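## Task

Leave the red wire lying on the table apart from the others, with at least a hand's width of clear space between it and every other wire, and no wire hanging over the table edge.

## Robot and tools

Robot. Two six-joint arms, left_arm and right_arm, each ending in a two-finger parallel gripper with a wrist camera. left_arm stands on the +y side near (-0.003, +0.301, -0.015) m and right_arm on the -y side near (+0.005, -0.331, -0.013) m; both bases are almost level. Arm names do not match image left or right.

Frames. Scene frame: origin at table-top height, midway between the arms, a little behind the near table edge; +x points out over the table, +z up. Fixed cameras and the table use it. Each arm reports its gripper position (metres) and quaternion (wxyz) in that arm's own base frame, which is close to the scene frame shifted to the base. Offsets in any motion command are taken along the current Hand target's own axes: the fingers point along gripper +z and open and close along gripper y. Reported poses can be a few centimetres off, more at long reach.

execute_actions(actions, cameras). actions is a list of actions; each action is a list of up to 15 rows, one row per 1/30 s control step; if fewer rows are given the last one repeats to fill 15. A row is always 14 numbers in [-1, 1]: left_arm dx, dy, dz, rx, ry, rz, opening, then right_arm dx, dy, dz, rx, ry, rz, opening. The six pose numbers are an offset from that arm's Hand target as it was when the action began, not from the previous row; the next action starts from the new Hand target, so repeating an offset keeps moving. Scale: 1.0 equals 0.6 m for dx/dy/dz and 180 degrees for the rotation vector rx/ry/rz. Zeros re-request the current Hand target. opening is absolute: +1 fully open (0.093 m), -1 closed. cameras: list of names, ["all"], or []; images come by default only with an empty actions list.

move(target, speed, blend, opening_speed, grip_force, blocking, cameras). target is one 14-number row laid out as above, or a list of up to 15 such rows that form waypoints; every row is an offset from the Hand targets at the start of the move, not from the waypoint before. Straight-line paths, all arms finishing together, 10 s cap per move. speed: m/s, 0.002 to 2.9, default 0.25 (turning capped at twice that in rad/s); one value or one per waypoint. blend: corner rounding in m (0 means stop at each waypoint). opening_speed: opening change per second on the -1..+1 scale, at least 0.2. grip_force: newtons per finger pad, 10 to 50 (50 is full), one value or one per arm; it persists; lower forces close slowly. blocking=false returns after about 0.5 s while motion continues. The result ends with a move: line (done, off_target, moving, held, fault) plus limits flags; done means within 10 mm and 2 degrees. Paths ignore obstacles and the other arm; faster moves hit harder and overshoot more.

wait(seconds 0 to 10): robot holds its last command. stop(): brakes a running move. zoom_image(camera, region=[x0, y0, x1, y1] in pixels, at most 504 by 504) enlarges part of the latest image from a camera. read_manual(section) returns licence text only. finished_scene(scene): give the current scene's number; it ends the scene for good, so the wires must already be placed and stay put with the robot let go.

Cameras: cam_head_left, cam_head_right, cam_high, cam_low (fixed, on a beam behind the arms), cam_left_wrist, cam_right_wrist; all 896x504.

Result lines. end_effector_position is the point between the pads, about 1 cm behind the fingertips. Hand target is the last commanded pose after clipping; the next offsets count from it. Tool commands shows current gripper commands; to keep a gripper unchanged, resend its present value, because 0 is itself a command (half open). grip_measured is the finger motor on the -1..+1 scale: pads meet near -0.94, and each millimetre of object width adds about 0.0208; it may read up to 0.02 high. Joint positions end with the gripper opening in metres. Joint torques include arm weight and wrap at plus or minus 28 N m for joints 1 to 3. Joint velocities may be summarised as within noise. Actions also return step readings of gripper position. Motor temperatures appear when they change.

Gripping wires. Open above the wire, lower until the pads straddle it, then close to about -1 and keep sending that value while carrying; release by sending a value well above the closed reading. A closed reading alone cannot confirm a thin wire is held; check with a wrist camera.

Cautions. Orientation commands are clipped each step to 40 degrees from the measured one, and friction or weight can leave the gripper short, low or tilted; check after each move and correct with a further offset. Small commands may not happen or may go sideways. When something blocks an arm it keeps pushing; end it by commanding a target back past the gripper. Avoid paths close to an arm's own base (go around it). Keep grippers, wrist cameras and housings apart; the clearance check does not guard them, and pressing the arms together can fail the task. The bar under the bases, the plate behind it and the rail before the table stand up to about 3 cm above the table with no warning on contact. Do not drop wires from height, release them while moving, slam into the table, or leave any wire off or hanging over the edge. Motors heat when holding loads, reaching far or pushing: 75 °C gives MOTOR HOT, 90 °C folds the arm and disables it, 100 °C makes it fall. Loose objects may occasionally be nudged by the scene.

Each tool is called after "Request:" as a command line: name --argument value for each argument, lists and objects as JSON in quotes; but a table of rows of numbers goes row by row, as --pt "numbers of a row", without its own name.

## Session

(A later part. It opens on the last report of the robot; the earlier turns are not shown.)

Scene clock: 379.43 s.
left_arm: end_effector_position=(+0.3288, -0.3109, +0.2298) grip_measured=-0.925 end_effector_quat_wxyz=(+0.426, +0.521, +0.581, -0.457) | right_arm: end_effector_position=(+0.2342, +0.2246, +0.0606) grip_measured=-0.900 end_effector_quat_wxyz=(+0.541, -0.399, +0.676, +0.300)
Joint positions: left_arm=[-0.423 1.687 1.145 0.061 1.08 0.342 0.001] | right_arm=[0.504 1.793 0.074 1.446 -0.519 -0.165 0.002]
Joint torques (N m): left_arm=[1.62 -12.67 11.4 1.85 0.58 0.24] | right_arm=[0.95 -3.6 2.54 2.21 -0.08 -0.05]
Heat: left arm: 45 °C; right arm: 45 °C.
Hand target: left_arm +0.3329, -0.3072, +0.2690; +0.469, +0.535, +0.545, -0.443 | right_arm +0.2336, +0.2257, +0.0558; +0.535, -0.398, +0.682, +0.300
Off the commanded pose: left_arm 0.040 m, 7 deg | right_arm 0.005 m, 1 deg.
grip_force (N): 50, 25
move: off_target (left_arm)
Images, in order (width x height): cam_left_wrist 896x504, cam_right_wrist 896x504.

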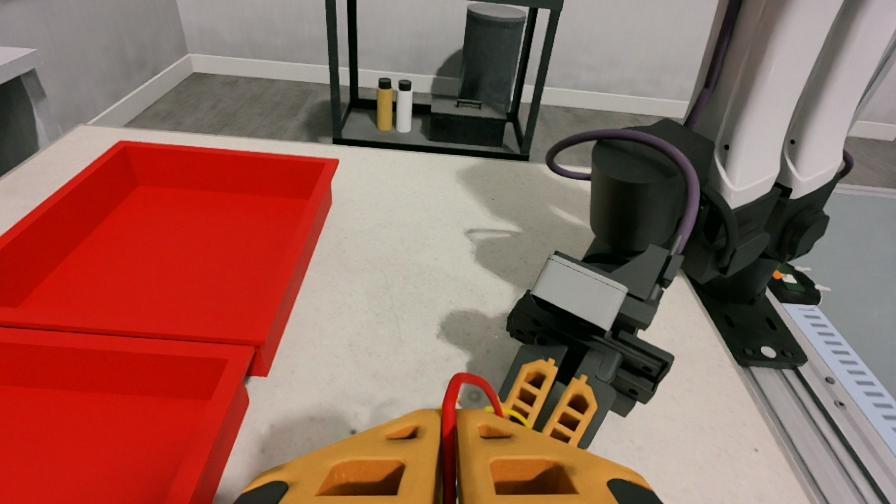

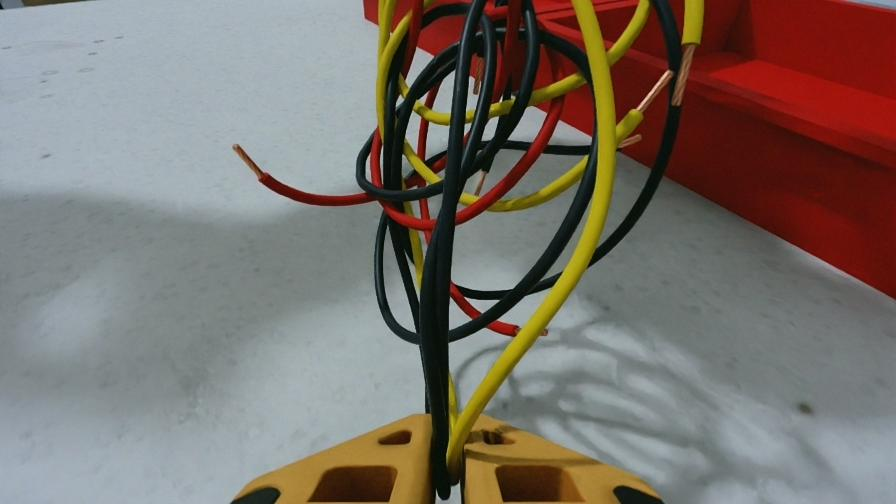

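Request:
move --target '[-0.1,0.003,-0.02,0,0,0,-0.9336,0,0,0,0,0,0,-1]' --speed 0.05 --cameras '["cam_right_wrist","cam_left_wrist","cam_low"]'

Request:
zoom_image --camera "cam_low" --region '[400, 130, 520, 250]'

Request:
zoom_image --camera "cam_right_wrist" --region '[250, 0, 690, 504]'

Scene clock: 391.93 s.
left_arm: end_effector_position=(+0.3332, -0.3114, +0.2851) grip_measured=-0.925 end_effector_quat_wxyz=(+0.420, +0.519, +0.587, -0.458) | right_arm: end_effector_position=(+0.2361, +0.2256, +0.0651) grip_measured=-0.901 end_effector_quat_wxyz=(+0.550, -0.399, +0.670, +0.300)
Joint positions: left_arm=[-0.42 1.666 1.358 -0.195 1.08 0.348 0.001] | right_arm=[0.504 1.793 0.078 1.463 -0.519 -0.165 0.002]
Joint torques (N m): left_arm=[1.74 -12.94 12.18 1.94 0.64 0.23] | right_arm=[0.94 -3.7 2.22 2.02 -0.07 -0.06]
Heat: left arm: 46 °C; right arm: 44 °C.
Hand target: left_arm +0.3334, -0.3054, +0.3302; +0.469, +0.535, +0.545, -0.443 | right_arm +0.2336, +0.2257, +0.0557; +0.535, -0.398, +0.682, +0.300
Off the commanded pose: left_arm 0.045 m, 8 deg | right_arm 0.010 m, 2 deg.
grip_force (N): 50, 25
move: off_target (left_arm)
Images, in order (width x height): cam_low 896x504, cam_left_wrist 896x504, cam_right_wrist 896x504.

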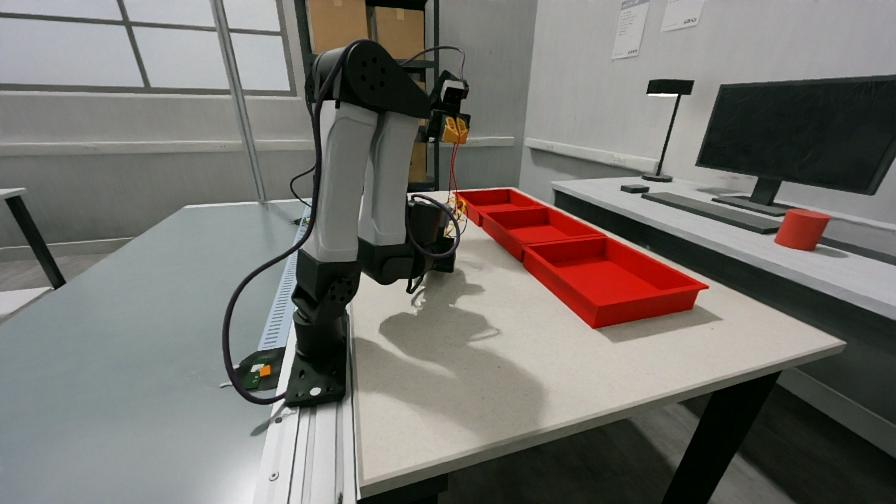

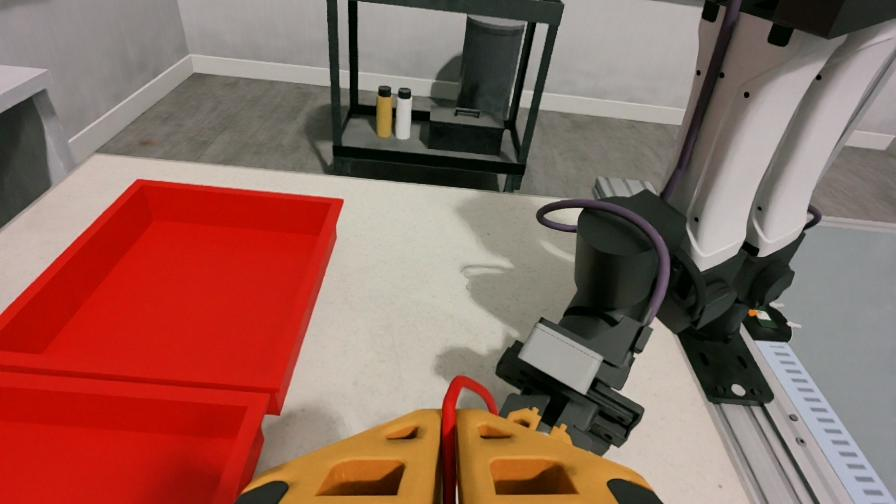

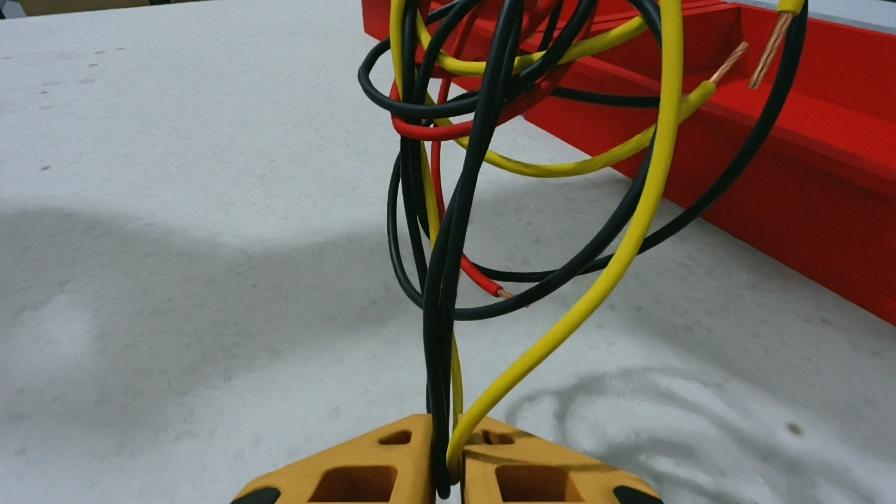

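Scaled by 4.200 from the camera's 896x504 image, which has a finer 1280x720 frame.

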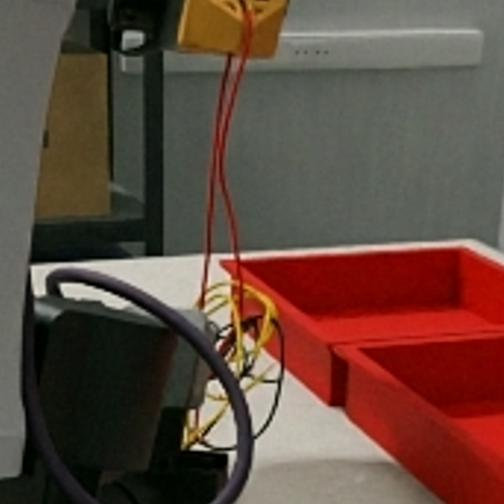

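Scaled by 1.000.

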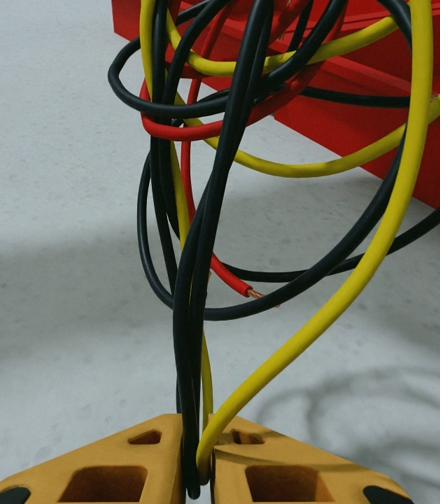

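Request:
move --target '[-0.15,0.003,-0.03,0,0,0,-0.9336,0,0,0,0,0,0,-1]' --speed 0.05 --cameras '["cam_right_wrist","cam_head_left"]'

Request:
zoom_image --camera "cam_right_wrist" --region '[250, 0, 690, 504]'

Request:
zoom_image --camera "cam_head_left" --region '[370, 60, 570, 250]'

Scene clock: 400.07 s.
left_arm: end_effector_position=(+0.3289, -0.3077, +0.3874) grip_measured=-0.926 end_effector_quat_wxyz=(+0.423, +0.521, +0.585, -0.455) | right_arm: end_effector_position=(+0.2401, +0.2284, +0.0701) grip_measured=-0.907 end_effector_quat_wxyz=(+0.558, -0.400, +0.663, +0.300)
Joint positions: left_arm=[-0.416 1.699 1.807 -0.611 1.08 0.357 0.001] | right_arm=[0.506 1.793 0.094 1.469 -0.519 -0.165 0.002]
Joint torques (N m): left_arm=[2.19 -8.98 12.67 2.22 0.72 0.2] | right_arm=[0.8 -4.01 1.09 1.94 -0.07 -0.06]
Heat: left arm: 47 °C; right arm: 44 °C.
Hand target: left_arm +0.3333, -0.3028, +0.4219; +0.469, +0.535, +0.545, -0.443 | right_arm +0.2336, +0.2258, +0.0558; +0.535, -0.398, +0.682, +0.300
Off the commanded pose: left_arm 0.035 m, 7 deg | right_arm 0.016 m, 3 deg.
grip_force (N): 50, 25
move: off_target (left_arm, right_arm)
Images, in order (width x height): cam_head_left 896x504, cam_right_wrist 896x504.

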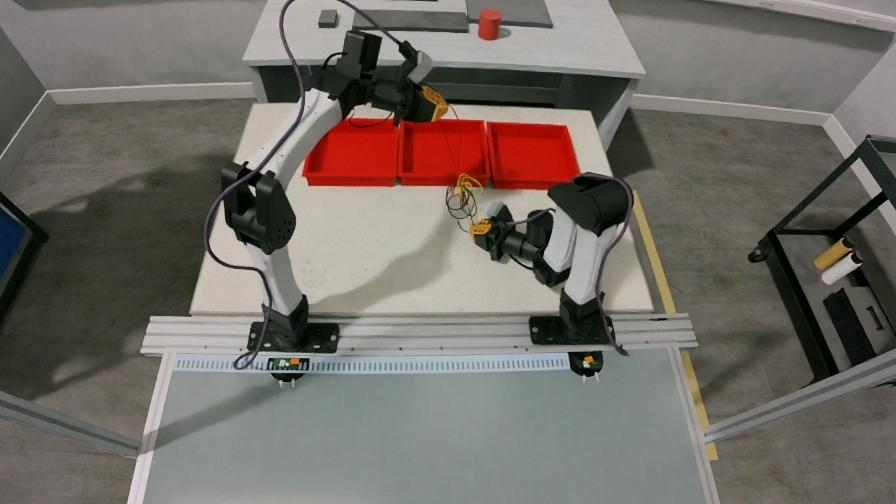

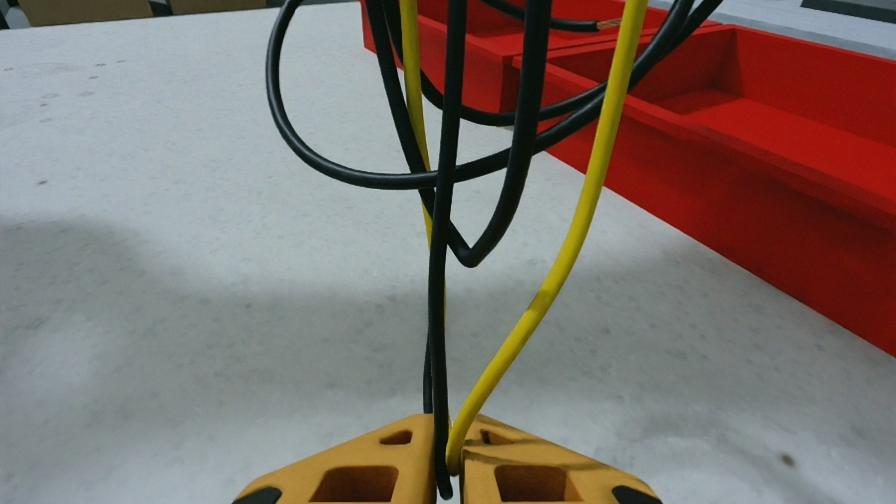

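Scaled by 1.000.

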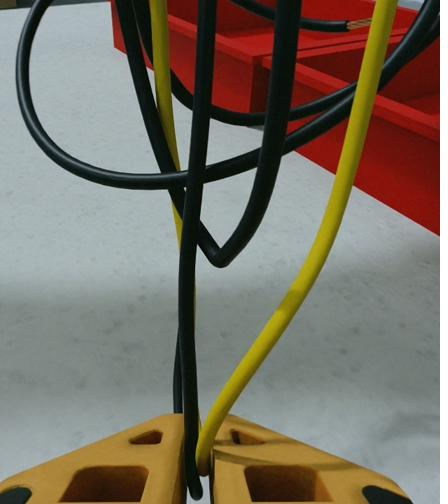

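Scaled by 2.520 from the camera's 896x504 image, which has a finer 1280x720 frame.

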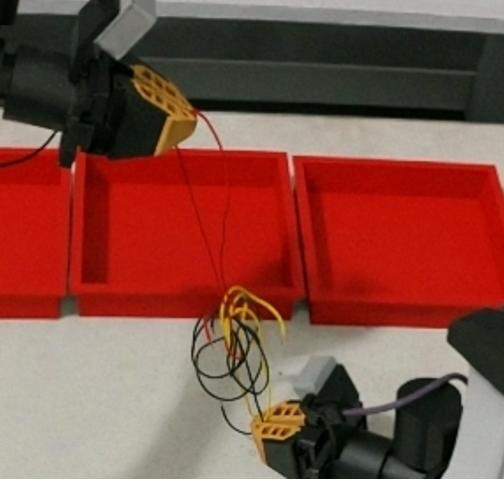

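Request:
move --target '[-0.13,0.003,-0.05,0,0,0,-0.9336,0,0,0,0,0,0,-1]' --speed 0.05 --cameras '["cam_right_wrist","cam_head_left","cam_left_wrist"]'

Request:
zoom_image --camera "cam_head_left" --region '[370, 60, 570, 250]'

Scene clock: 410.27 s.
left_arm: end_effector_position=(+0.3349, -0.2921, +0.4879) grip_measured=-0.926 end_effector_quat_wxyz=(+0.448, +0.522, +0.570, -0.450) | right_arm: end_effector_position=(+0.2385, +0.2286, +0.0692) grip_measured=-0.907 end_effector_quat_wxyz=(+0.555, -0.401, +0.663, +0.302)
Joint positions: left_arm=[-0.37 2.023 2.716 -1.154 1.118 0.375 0.001] | right_arm=[0.507 1.793 0.09 1.468 -0.521 -0.164 0.002]
Joint torques (N m): left_arm=[1.8 -9.06 8.54 1.95 0.71 0.19] | right_arm=[0.7 -3.93 1.29 1.96 -0.03 -0.07]
Motor temperatures (°C): left_arm=[29 45 48 44 28 30 29] | right_arm=[31 32 35 44 28 29 28]
Heat: left arm: 48 °C; right arm: 44 °C.
Hand target: left_arm +0.3329, -0.2863, +0.5039; +0.469, +0.535, +0.545, -0.442 | right_arm +0.2336, +0.2258, +0.0558; +0.535, -0.398, +0.682, +0.300
Off the commanded pose: left_arm 0.017 m, 4 deg | right_arm 0.015 m, 3 deg.
grip_force (N): 50, 25
move: off_target (left_arm, right_arm)
Images, in order (width x height): cam_head_left 896x504, cam_left_wrist 896x504, cam_right_wrist 896x504.

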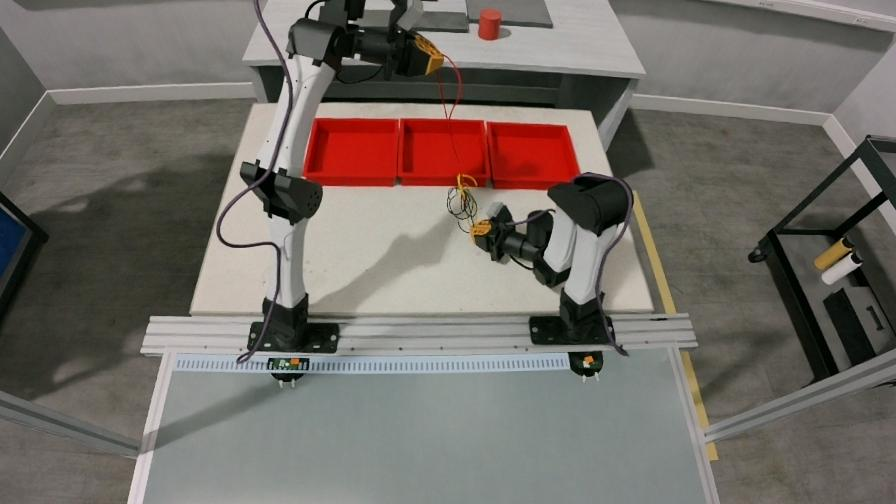

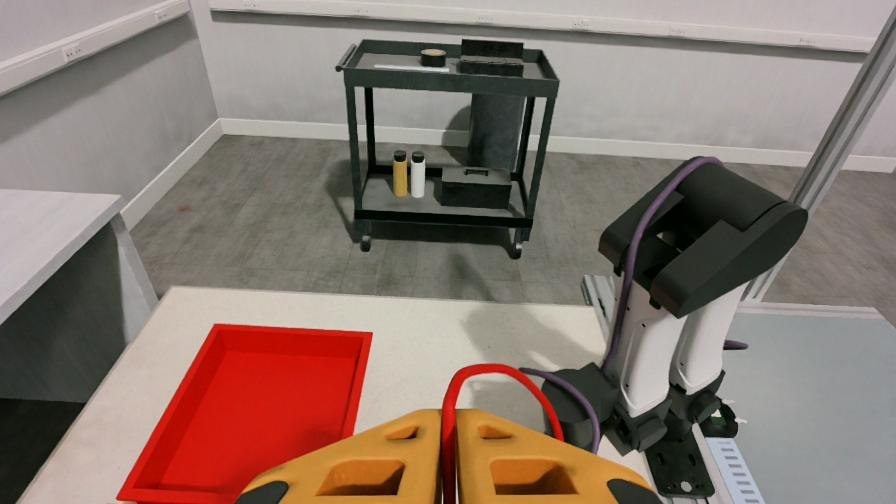

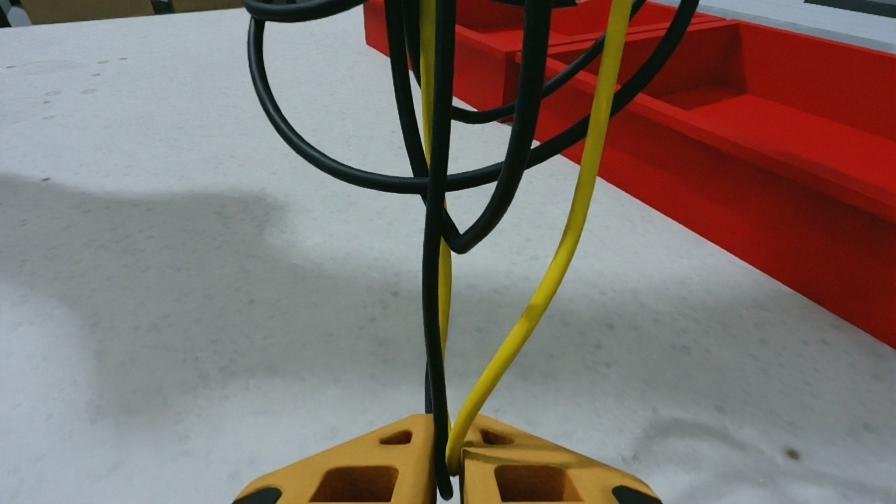

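Scaled by 2.520 from the camera's 896x504 image, which has a finer 1280x720 frame.

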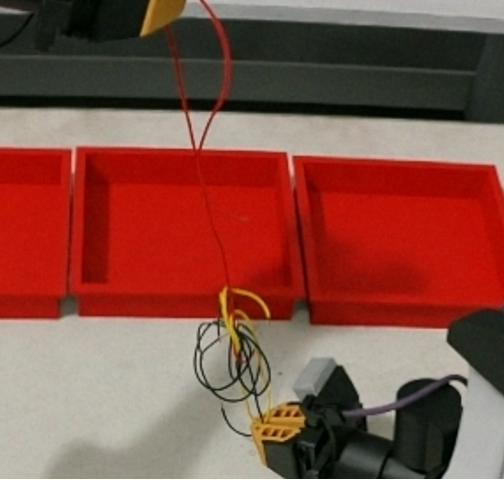

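Request:
move --target '[-0.05,0.003,-0.08,0,0,0,-0.9336,-0.01,0,-0.09,0,0,0,-1]' --speed 0.06 --cameras '["cam_right_wrist","cam_head_left","cam_left_wrist"]'

Request:
zoom_image --camera "cam_head_left" --region '[370, 0, 570, 250]'

Scene clock: 421.53 s.
left_arm: end_effector_position=(+0.3398, -0.2478, +0.5287) grip_measured=-0.926 end_effector_quat_wxyz=(+0.491, +0.500, +0.547, -0.458) | right_arm: end_effector_position=(+0.2086, +0.1843, +0.0740) grip_measured=-0.907 end_effector_quat_wxyz=(+0.510, -0.411, +0.691, +0.306)
Joint positions: left_arm=[-0.243 2.04 2.847 -1.109 1.235 0.275 0.001] | right_arm=[0.311 1.228 0.003 0.825 -0.725 -0.269 0.002]
Joint torques (N m): left_arm=[1.06 -9.72 6.23 1.89 0.51 -0.06] | right_arm=[-0.43 -3.86 3.93 2.04 -0.32 -0.22]
Heat: left arm: 47 °C; right arm: 44 °C.
Hand target: left_arm +0.3325, -0.2441, +0.5416; +0.469, +0.535, +0.545, -0.443 | right_arm +0.2077, +0.1820, +0.0750; +0.535, -0.398, +0.682, +0.300
Off the commanded pose: left_arm 0.015 m, 5 deg | right_arm 0.003 m, 3 deg.
elbow stopped short (left arm): the move would have taken joint 3 (elbow) straighter than the controller allows.
joint sent to its limit (right arm) — joint 3 (elbow), lower limit, where the elbow is as bent as it goes. The joint targets are off in orientation, not in position.
grip_force (N): 50, 25
move: off_target (left_arm, right_arm)
Images, in order (width x height): cam_head_left 896x504, cam_left_wrist 896x504, cam_right_wrist 896x504.

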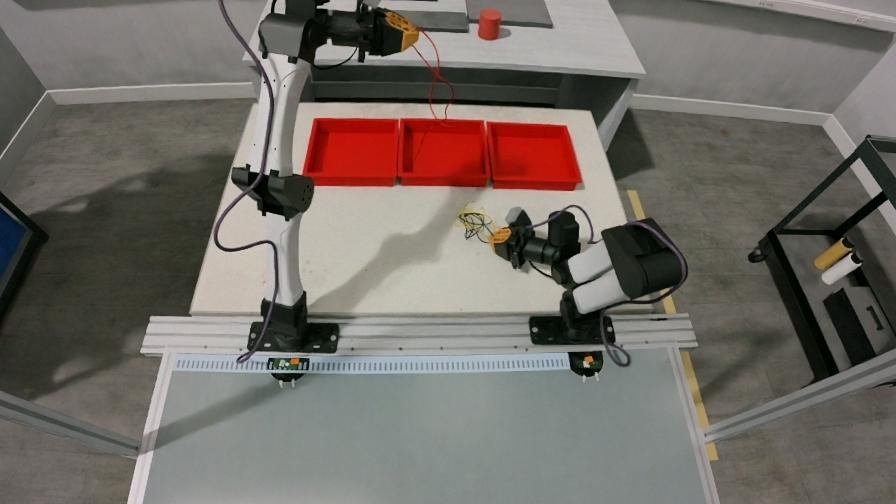

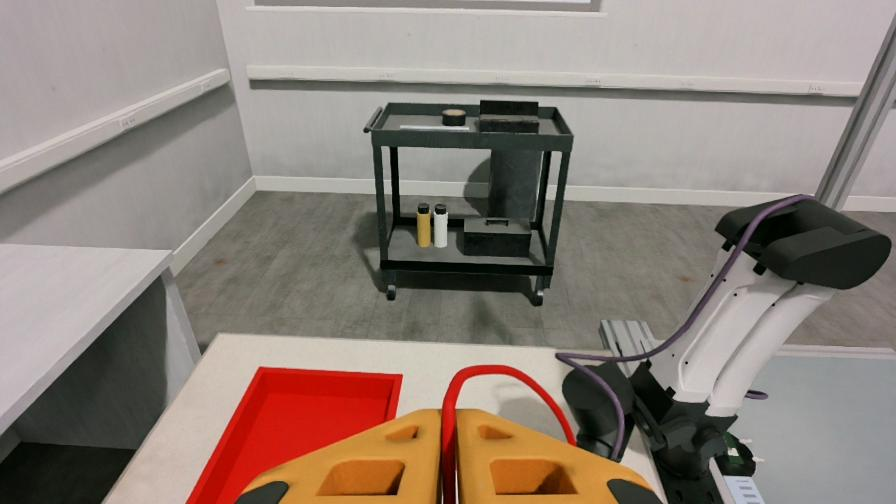

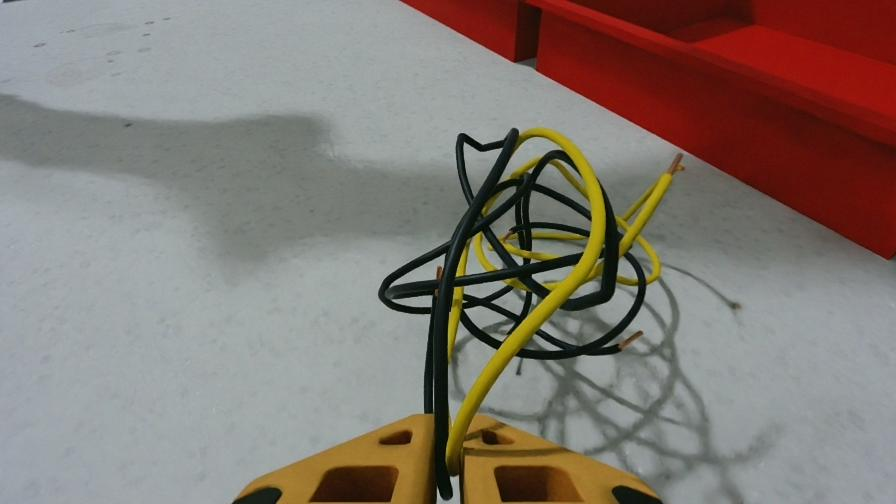

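Scaled by 2.016 from the camera's 896x504 image, which has a finer 1280x720 frame.

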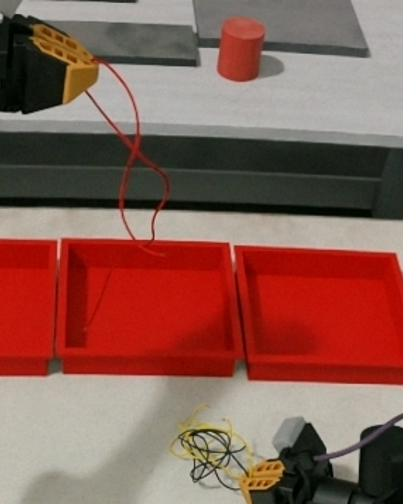

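Request:
move --target '[0.717,-0.057,-0.05,-0.2,0,0,-0.9336,0.045,0,0.02,0,0,0,-1]' --speed 0.15 --cameras '["cam_head_left","cam_left_wrist","cam_right_wrist"]'

Request:
zoom_image --camera "cam_head_left" --region '[300, 100, 560, 290]'

Scene clock: 442.13 s.
left_arm: end_effector_position=(+0.3013, -0.1475, +0.1243) grip_measured=-0.926 end_effector_quat_wxyz=(+0.608, +0.373, +0.650, -0.260) | right_arm: end_effector_position=(+0.2130, +0.1875, +0.0476) grip_measured=-0.907 end_effector_quat_wxyz=(+0.499, -0.423, +0.690, +0.309)
Joint positions: left_arm=[-0.07 1.499 0.218 1.091 0.847 0.26 0.001] | right_arm=[0.306 1.588 0.003 1.145 -0.749 -0.305 0.002]
Joint torques (N m): left_arm=[1.13 -3.34 4.03 2.18 0.05 -0.03] | right_arm=[-0.36 -2.48 2.36 2.22 -0.43 -0.2]
Heat: left arm: 46 °C; right arm: 43 °C.
Hand target: left_arm +0.3030, -0.1430, +0.1220; +0.612, +0.364, +0.655, -0.252 | right_arm +0.2107, +0.1860, +0.0458; +0.535, -0.398, +0.682, +0.300
Off the commanded pose: left_arm 0.005 m, 2 deg | right_arm 0.003 m, 5 deg.
joint sent to its limit (right arm) — joint 3 (elbow), lower limit, where the elbow is as bent as it goes. The joint targets are off in orientation, not in position.
grip_force (N): 50, 25
move: off_target (right_arm)
Images, in order (width x height): cam_head_left 896x504, cam_left_wrist 896x504, cam_right_wrist 896x504.

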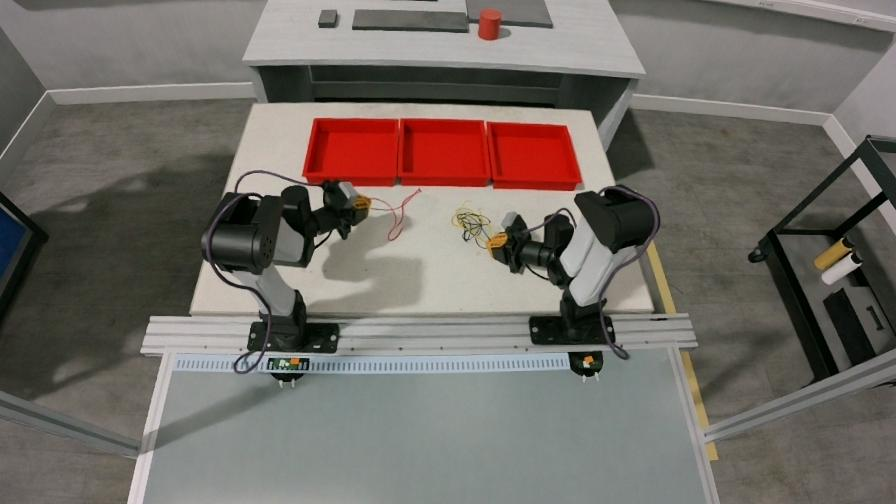

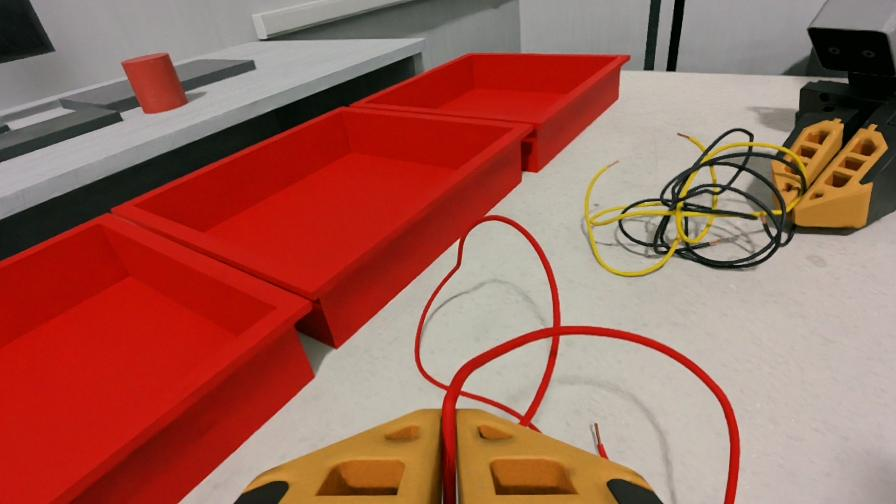

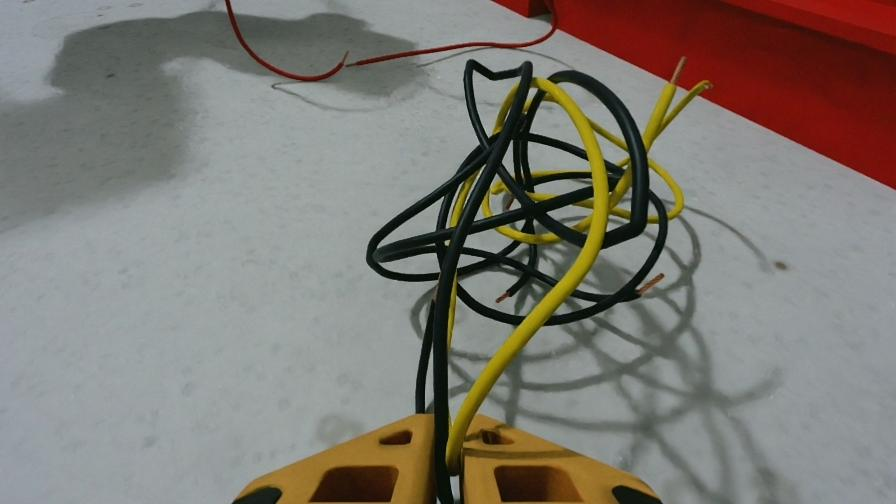

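Scaled by 1.938 from the camera's 896x504 image, which has a finer 1280x720 frame.

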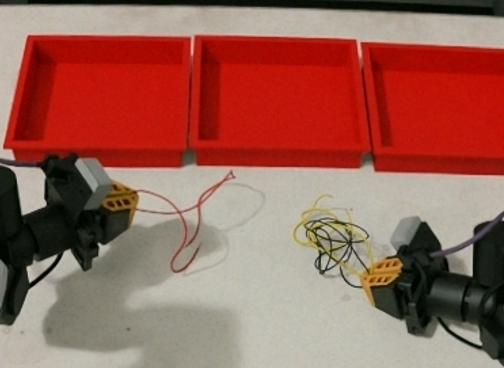

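Request:
move --target '[0.115,0,-0.17,0,0,0,-0.9336,0.03,0,0.01,0,0,0,-1]' --speed 0.12

Request:
move --target '[0,0,0,0,0,0,-0.55,0,0,0,0,0,0,-0.5]' --opening_speed 0.5 --cameras '["cam_head_left","cam_left_wrist","cam_right_wrist","cam_low"]'

Request:
zoom_image --camera "cam_head_left" --region '[300, 100, 560, 290]'

Scene clock: 454.90 s.
left_arm: end_effector_position=(+0.2363, -0.0563, +0.0600) grip_measured=-0.926 end_effector_quat_wxyz=(+0.603, +0.348, +0.667, -0.266) | right_arm: end_effector_position=(+0.2113, +0.1928, +0.0399) grip_measured=-0.909 end_effector_quat_wxyz=(+0.511, -0.443, +0.659, +0.330)
Joint positions: left_arm=[0.511 1.663 0.05 0.927 1.36 0.739 0.001] | right_arm=[0.286 1.888 0.01 1.477 -0.84 -0.324 0.002]
Joint torques (N m): left_arm=[1.2 -5.27 4.19 1.34 0.7 0.23] | right_arm=[0.03 0.79 0.47 2.42 0.22 -0.06]
Heat: left arm: 44 °C; right arm: 44 °C.
Hand target: left_arm +0.2408, -0.0523, +0.0666; +0.612, +0.364, +0.656, -0.252 | right_arm +0.2116, +0.1870, +0.0270; +0.535, -0.398, +0.682, +0.300
Off the commanded pose: left_arm 0.009 m, 3 deg | right_arm 0.014 m, 7 deg.
joint sent to its limit (right arm) — joint 3 (elbow), lower limit, where the elbow is as bent as it goes. The joint targets are off in orientation, not in position.
grip_force (N): 50, 25
move: off_target (left_arm, right_arm)

Scene clock: 456.13 s.
left_arm: end_effector_position=(+0.2363, -0.0563, +0.0600) grip_measured=-0.553 end_effector_quat_wxyz=(+0.603, +0.348, +0.667, -0.266) | right_arm: end_effector_position=(+0.2046, +0.1961, +0.0422) grip_measured=-0.504 end_effector_quat_wxyz=(+0.507, -0.455, +0.645, +0.345)
Joint positions: left_arm=[0.511 1.663 0.05 0.927 1.36 0.739 0.019] | right_arm=[0.286 1.888 0.01 1.477 -0.886 -0.335 0.021]
Joint torques (N m): left_arm=[1.14 -4.9 3.99 1.44 0.69 0.21] | right_arm=[-0.39 0.43 0.39 2.3 0.65 -0.01]
Heat: left arm: 44 °C; right arm: 44 °C.
Hand target: left_arm +0.2409, -0.0525, +0.0666; +0.614, +0.362, +0.655, -0.252 | right_arm +0.2116, +0.1870, +0.0270; +0.535, -0.398, +0.682, +0.300
Off the commanded pose: left_arm 0.009 m, 3 deg | right_arm 0.019 m, 10 deg.
joint sent to its limit (right arm) — joint 3 (elbow), lower limit, where the elbow is as bent as it goes. The joint targets are off in orientation, not in position.
grip_force (N): 50, 25
move: off_target (left_arm, right_arm)
Images, in order (width x height): cam_head_left 896x504, cam_low 896x504, cam_left_wrist 896x504, cam_right_wrist 896x504.

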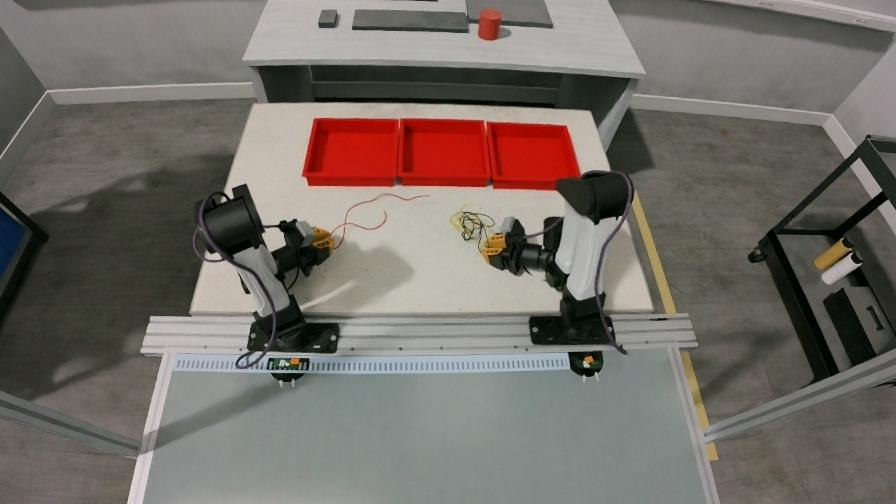

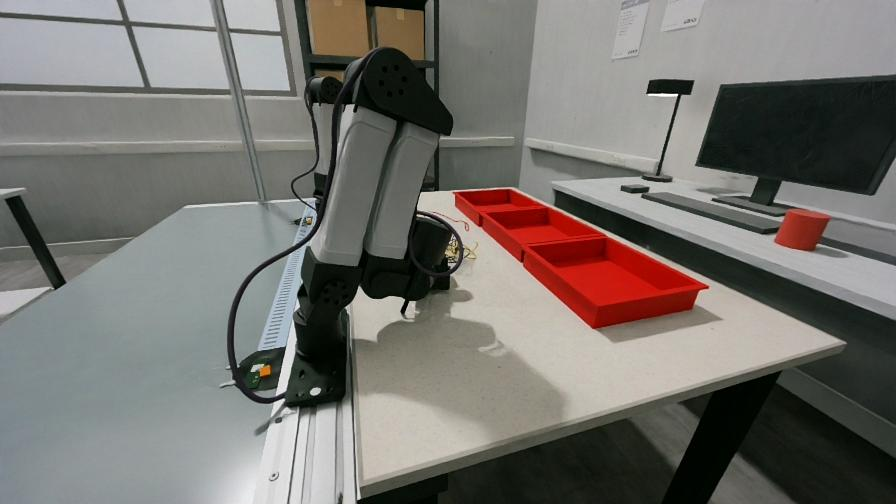

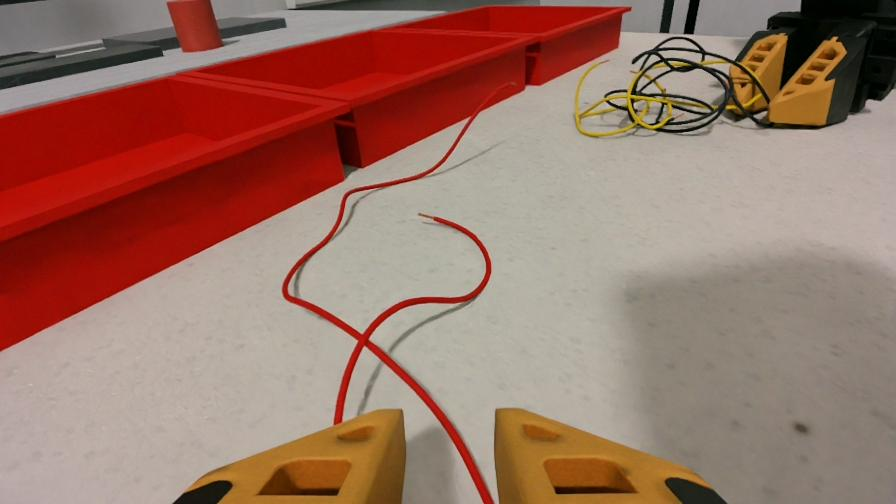

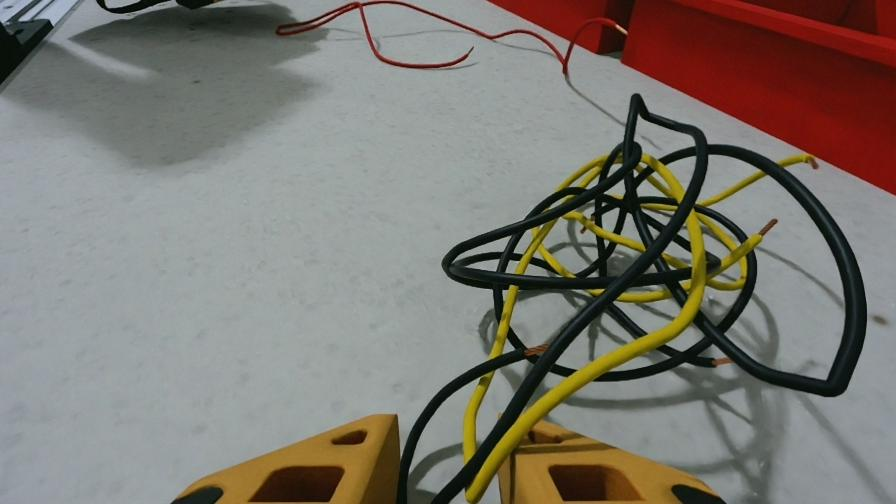

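Scaled by 1.938 from the camera's 896x504 image, which has a finer 1280x720 frame.

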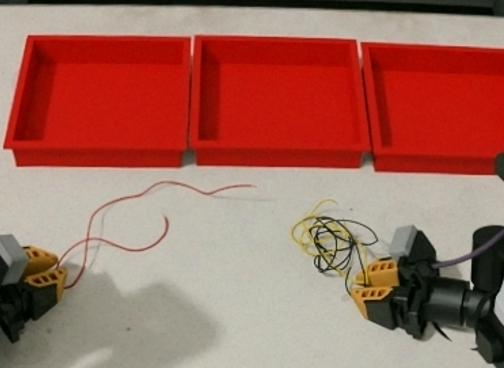

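Request:
move --target '[0,0,0,0,0,0,-0.55,0,0,0,0,0,0,-1]' --opening_speed 0.5

Request:
move --target '[0,0,0,0,0,0,-0.55,-0.021,-0.157,-0.108,0,0,0,-1]' --speed 0.1 --cameras '["cam_head_left","cam_right_wrist"]'

Request:
zoom_image --camera "cam_head_left" --region '[300, 100, 660, 290]'

Scene clock: 471.23 s.
left_arm: end_effector_position=(+0.2363, -0.0563, +0.0600) grip_measured=-0.553 end_effector_quat_wxyz=(+0.603, +0.348, +0.667, -0.266) | right_arm: end_effector_position=(+0.2112, +0.1933, +0.0408) grip_measured=-0.899 end_effector_quat_wxyz=(+0.513, -0.449, +0.653, +0.331)
Joint positions: left_arm=[0.511 1.663 0.05 0.927 1.36 0.739 0.019] | right_arm=[0.282 1.89 0.014 1.477 -0.853 -0.337 0.002]
Joint torques (N m): left_arm=[1.16 -4.92 3.99 1.43 0.7 0.19] | right_arm=[0.21 0.68 0.17 2.41 0.35 0.07]
Motor temperatures (°C): left_arm=[29 42 42 43 28 30 28] | right_arm=[31 32 34 44 29 29 28]
Heat: left arm: 43 °C; right arm: 44 °C.
Hand target: left_arm +0.2409, -0.0525, +0.0666; +0.614, +0.362, +0.655, -0.252 | right_arm +0.2116, +0.1869, +0.0269; +0.535, -0.398, +0.682, +0.300
Off the commanded pose: left_arm 0.009 m, 3 deg | right_arm 0.015 m, 8 deg.
joint sent to its limit (right arm) — joint 3 (elbow), lower limit, where the elbow is as bent as it goes. The joint targets are off in orientation, not in position.
grip_force (N): 50, 25
move: off_target (left_arm, right_arm)

Scene clock: 473.67 s.
left_arm: end_effector_position=(+0.2363, -0.0563, +0.0600) grip_measured=-0.553 end_effector_quat_wxyz=(+0.603, +0.348, +0.667, -0.266) | right_arm: end_effector_position=(+0.2584, +0.0908, +0.0483) grip_measured=-0.912 end_effector_quat_wxyz=(+0.523, -0.390, +0.692, +0.308)
Joint positions: left_arm=[0.511 1.663 0.05 0.927 1.36 0.739 0.019] | right_arm=[-0.274 1.61 0.222 0.558 -1.206 -0.778 0.001]
Joint torques (N m): left_arm=[1.14 -4.9 4.03 1.43 0.7 0.2] | right_arm=[-0.36 -6.94 4.29 1.37 -0.78 -0.24]
Heat: left arm: 43 °C; right arm: 43 °C.
Hand target: left_arm +0.2409, -0.0525, +0.0666; +0.614, +0.362, +0.655, -0.252 | right_arm +0.2627, +0.0883, +0.0568; +0.535, -0.398, +0.682, +0.300
Off the commanded pose: left_arm 0.009 m, 3 deg | right_arm 0.010 m, 2 deg.
grip_force (N): 50, 25
move: off_target (left_arm)
Images, in order (width x height): cam_head_left 896x504, cam_right_wrist 896x504.

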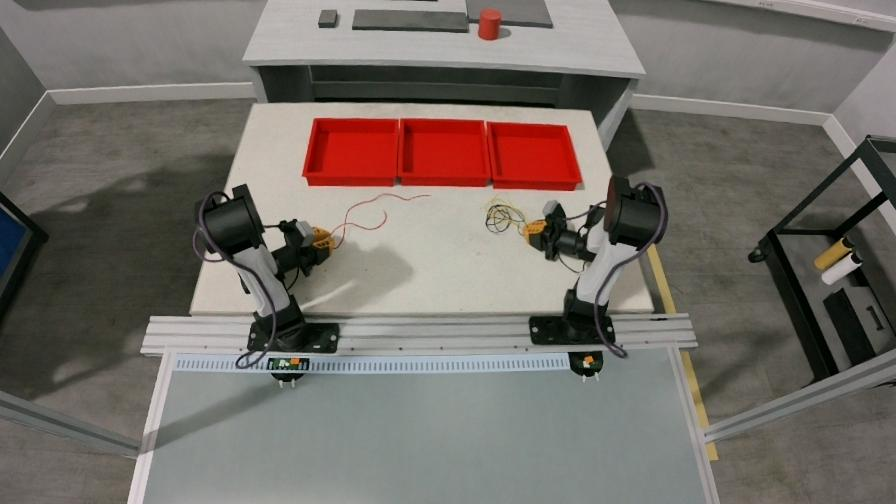

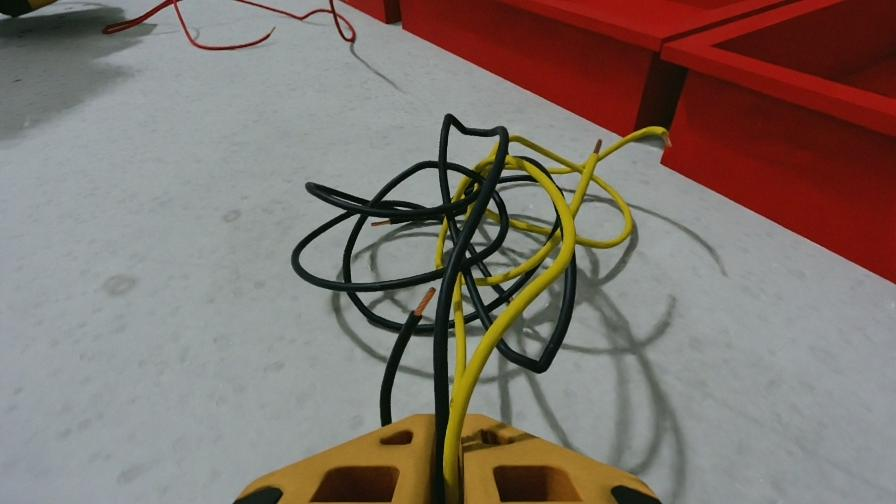

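Scaled by 1.400 from the camera's 896x504 image, which has a finer 1280x720 frame.

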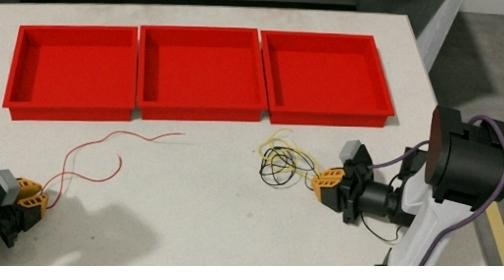

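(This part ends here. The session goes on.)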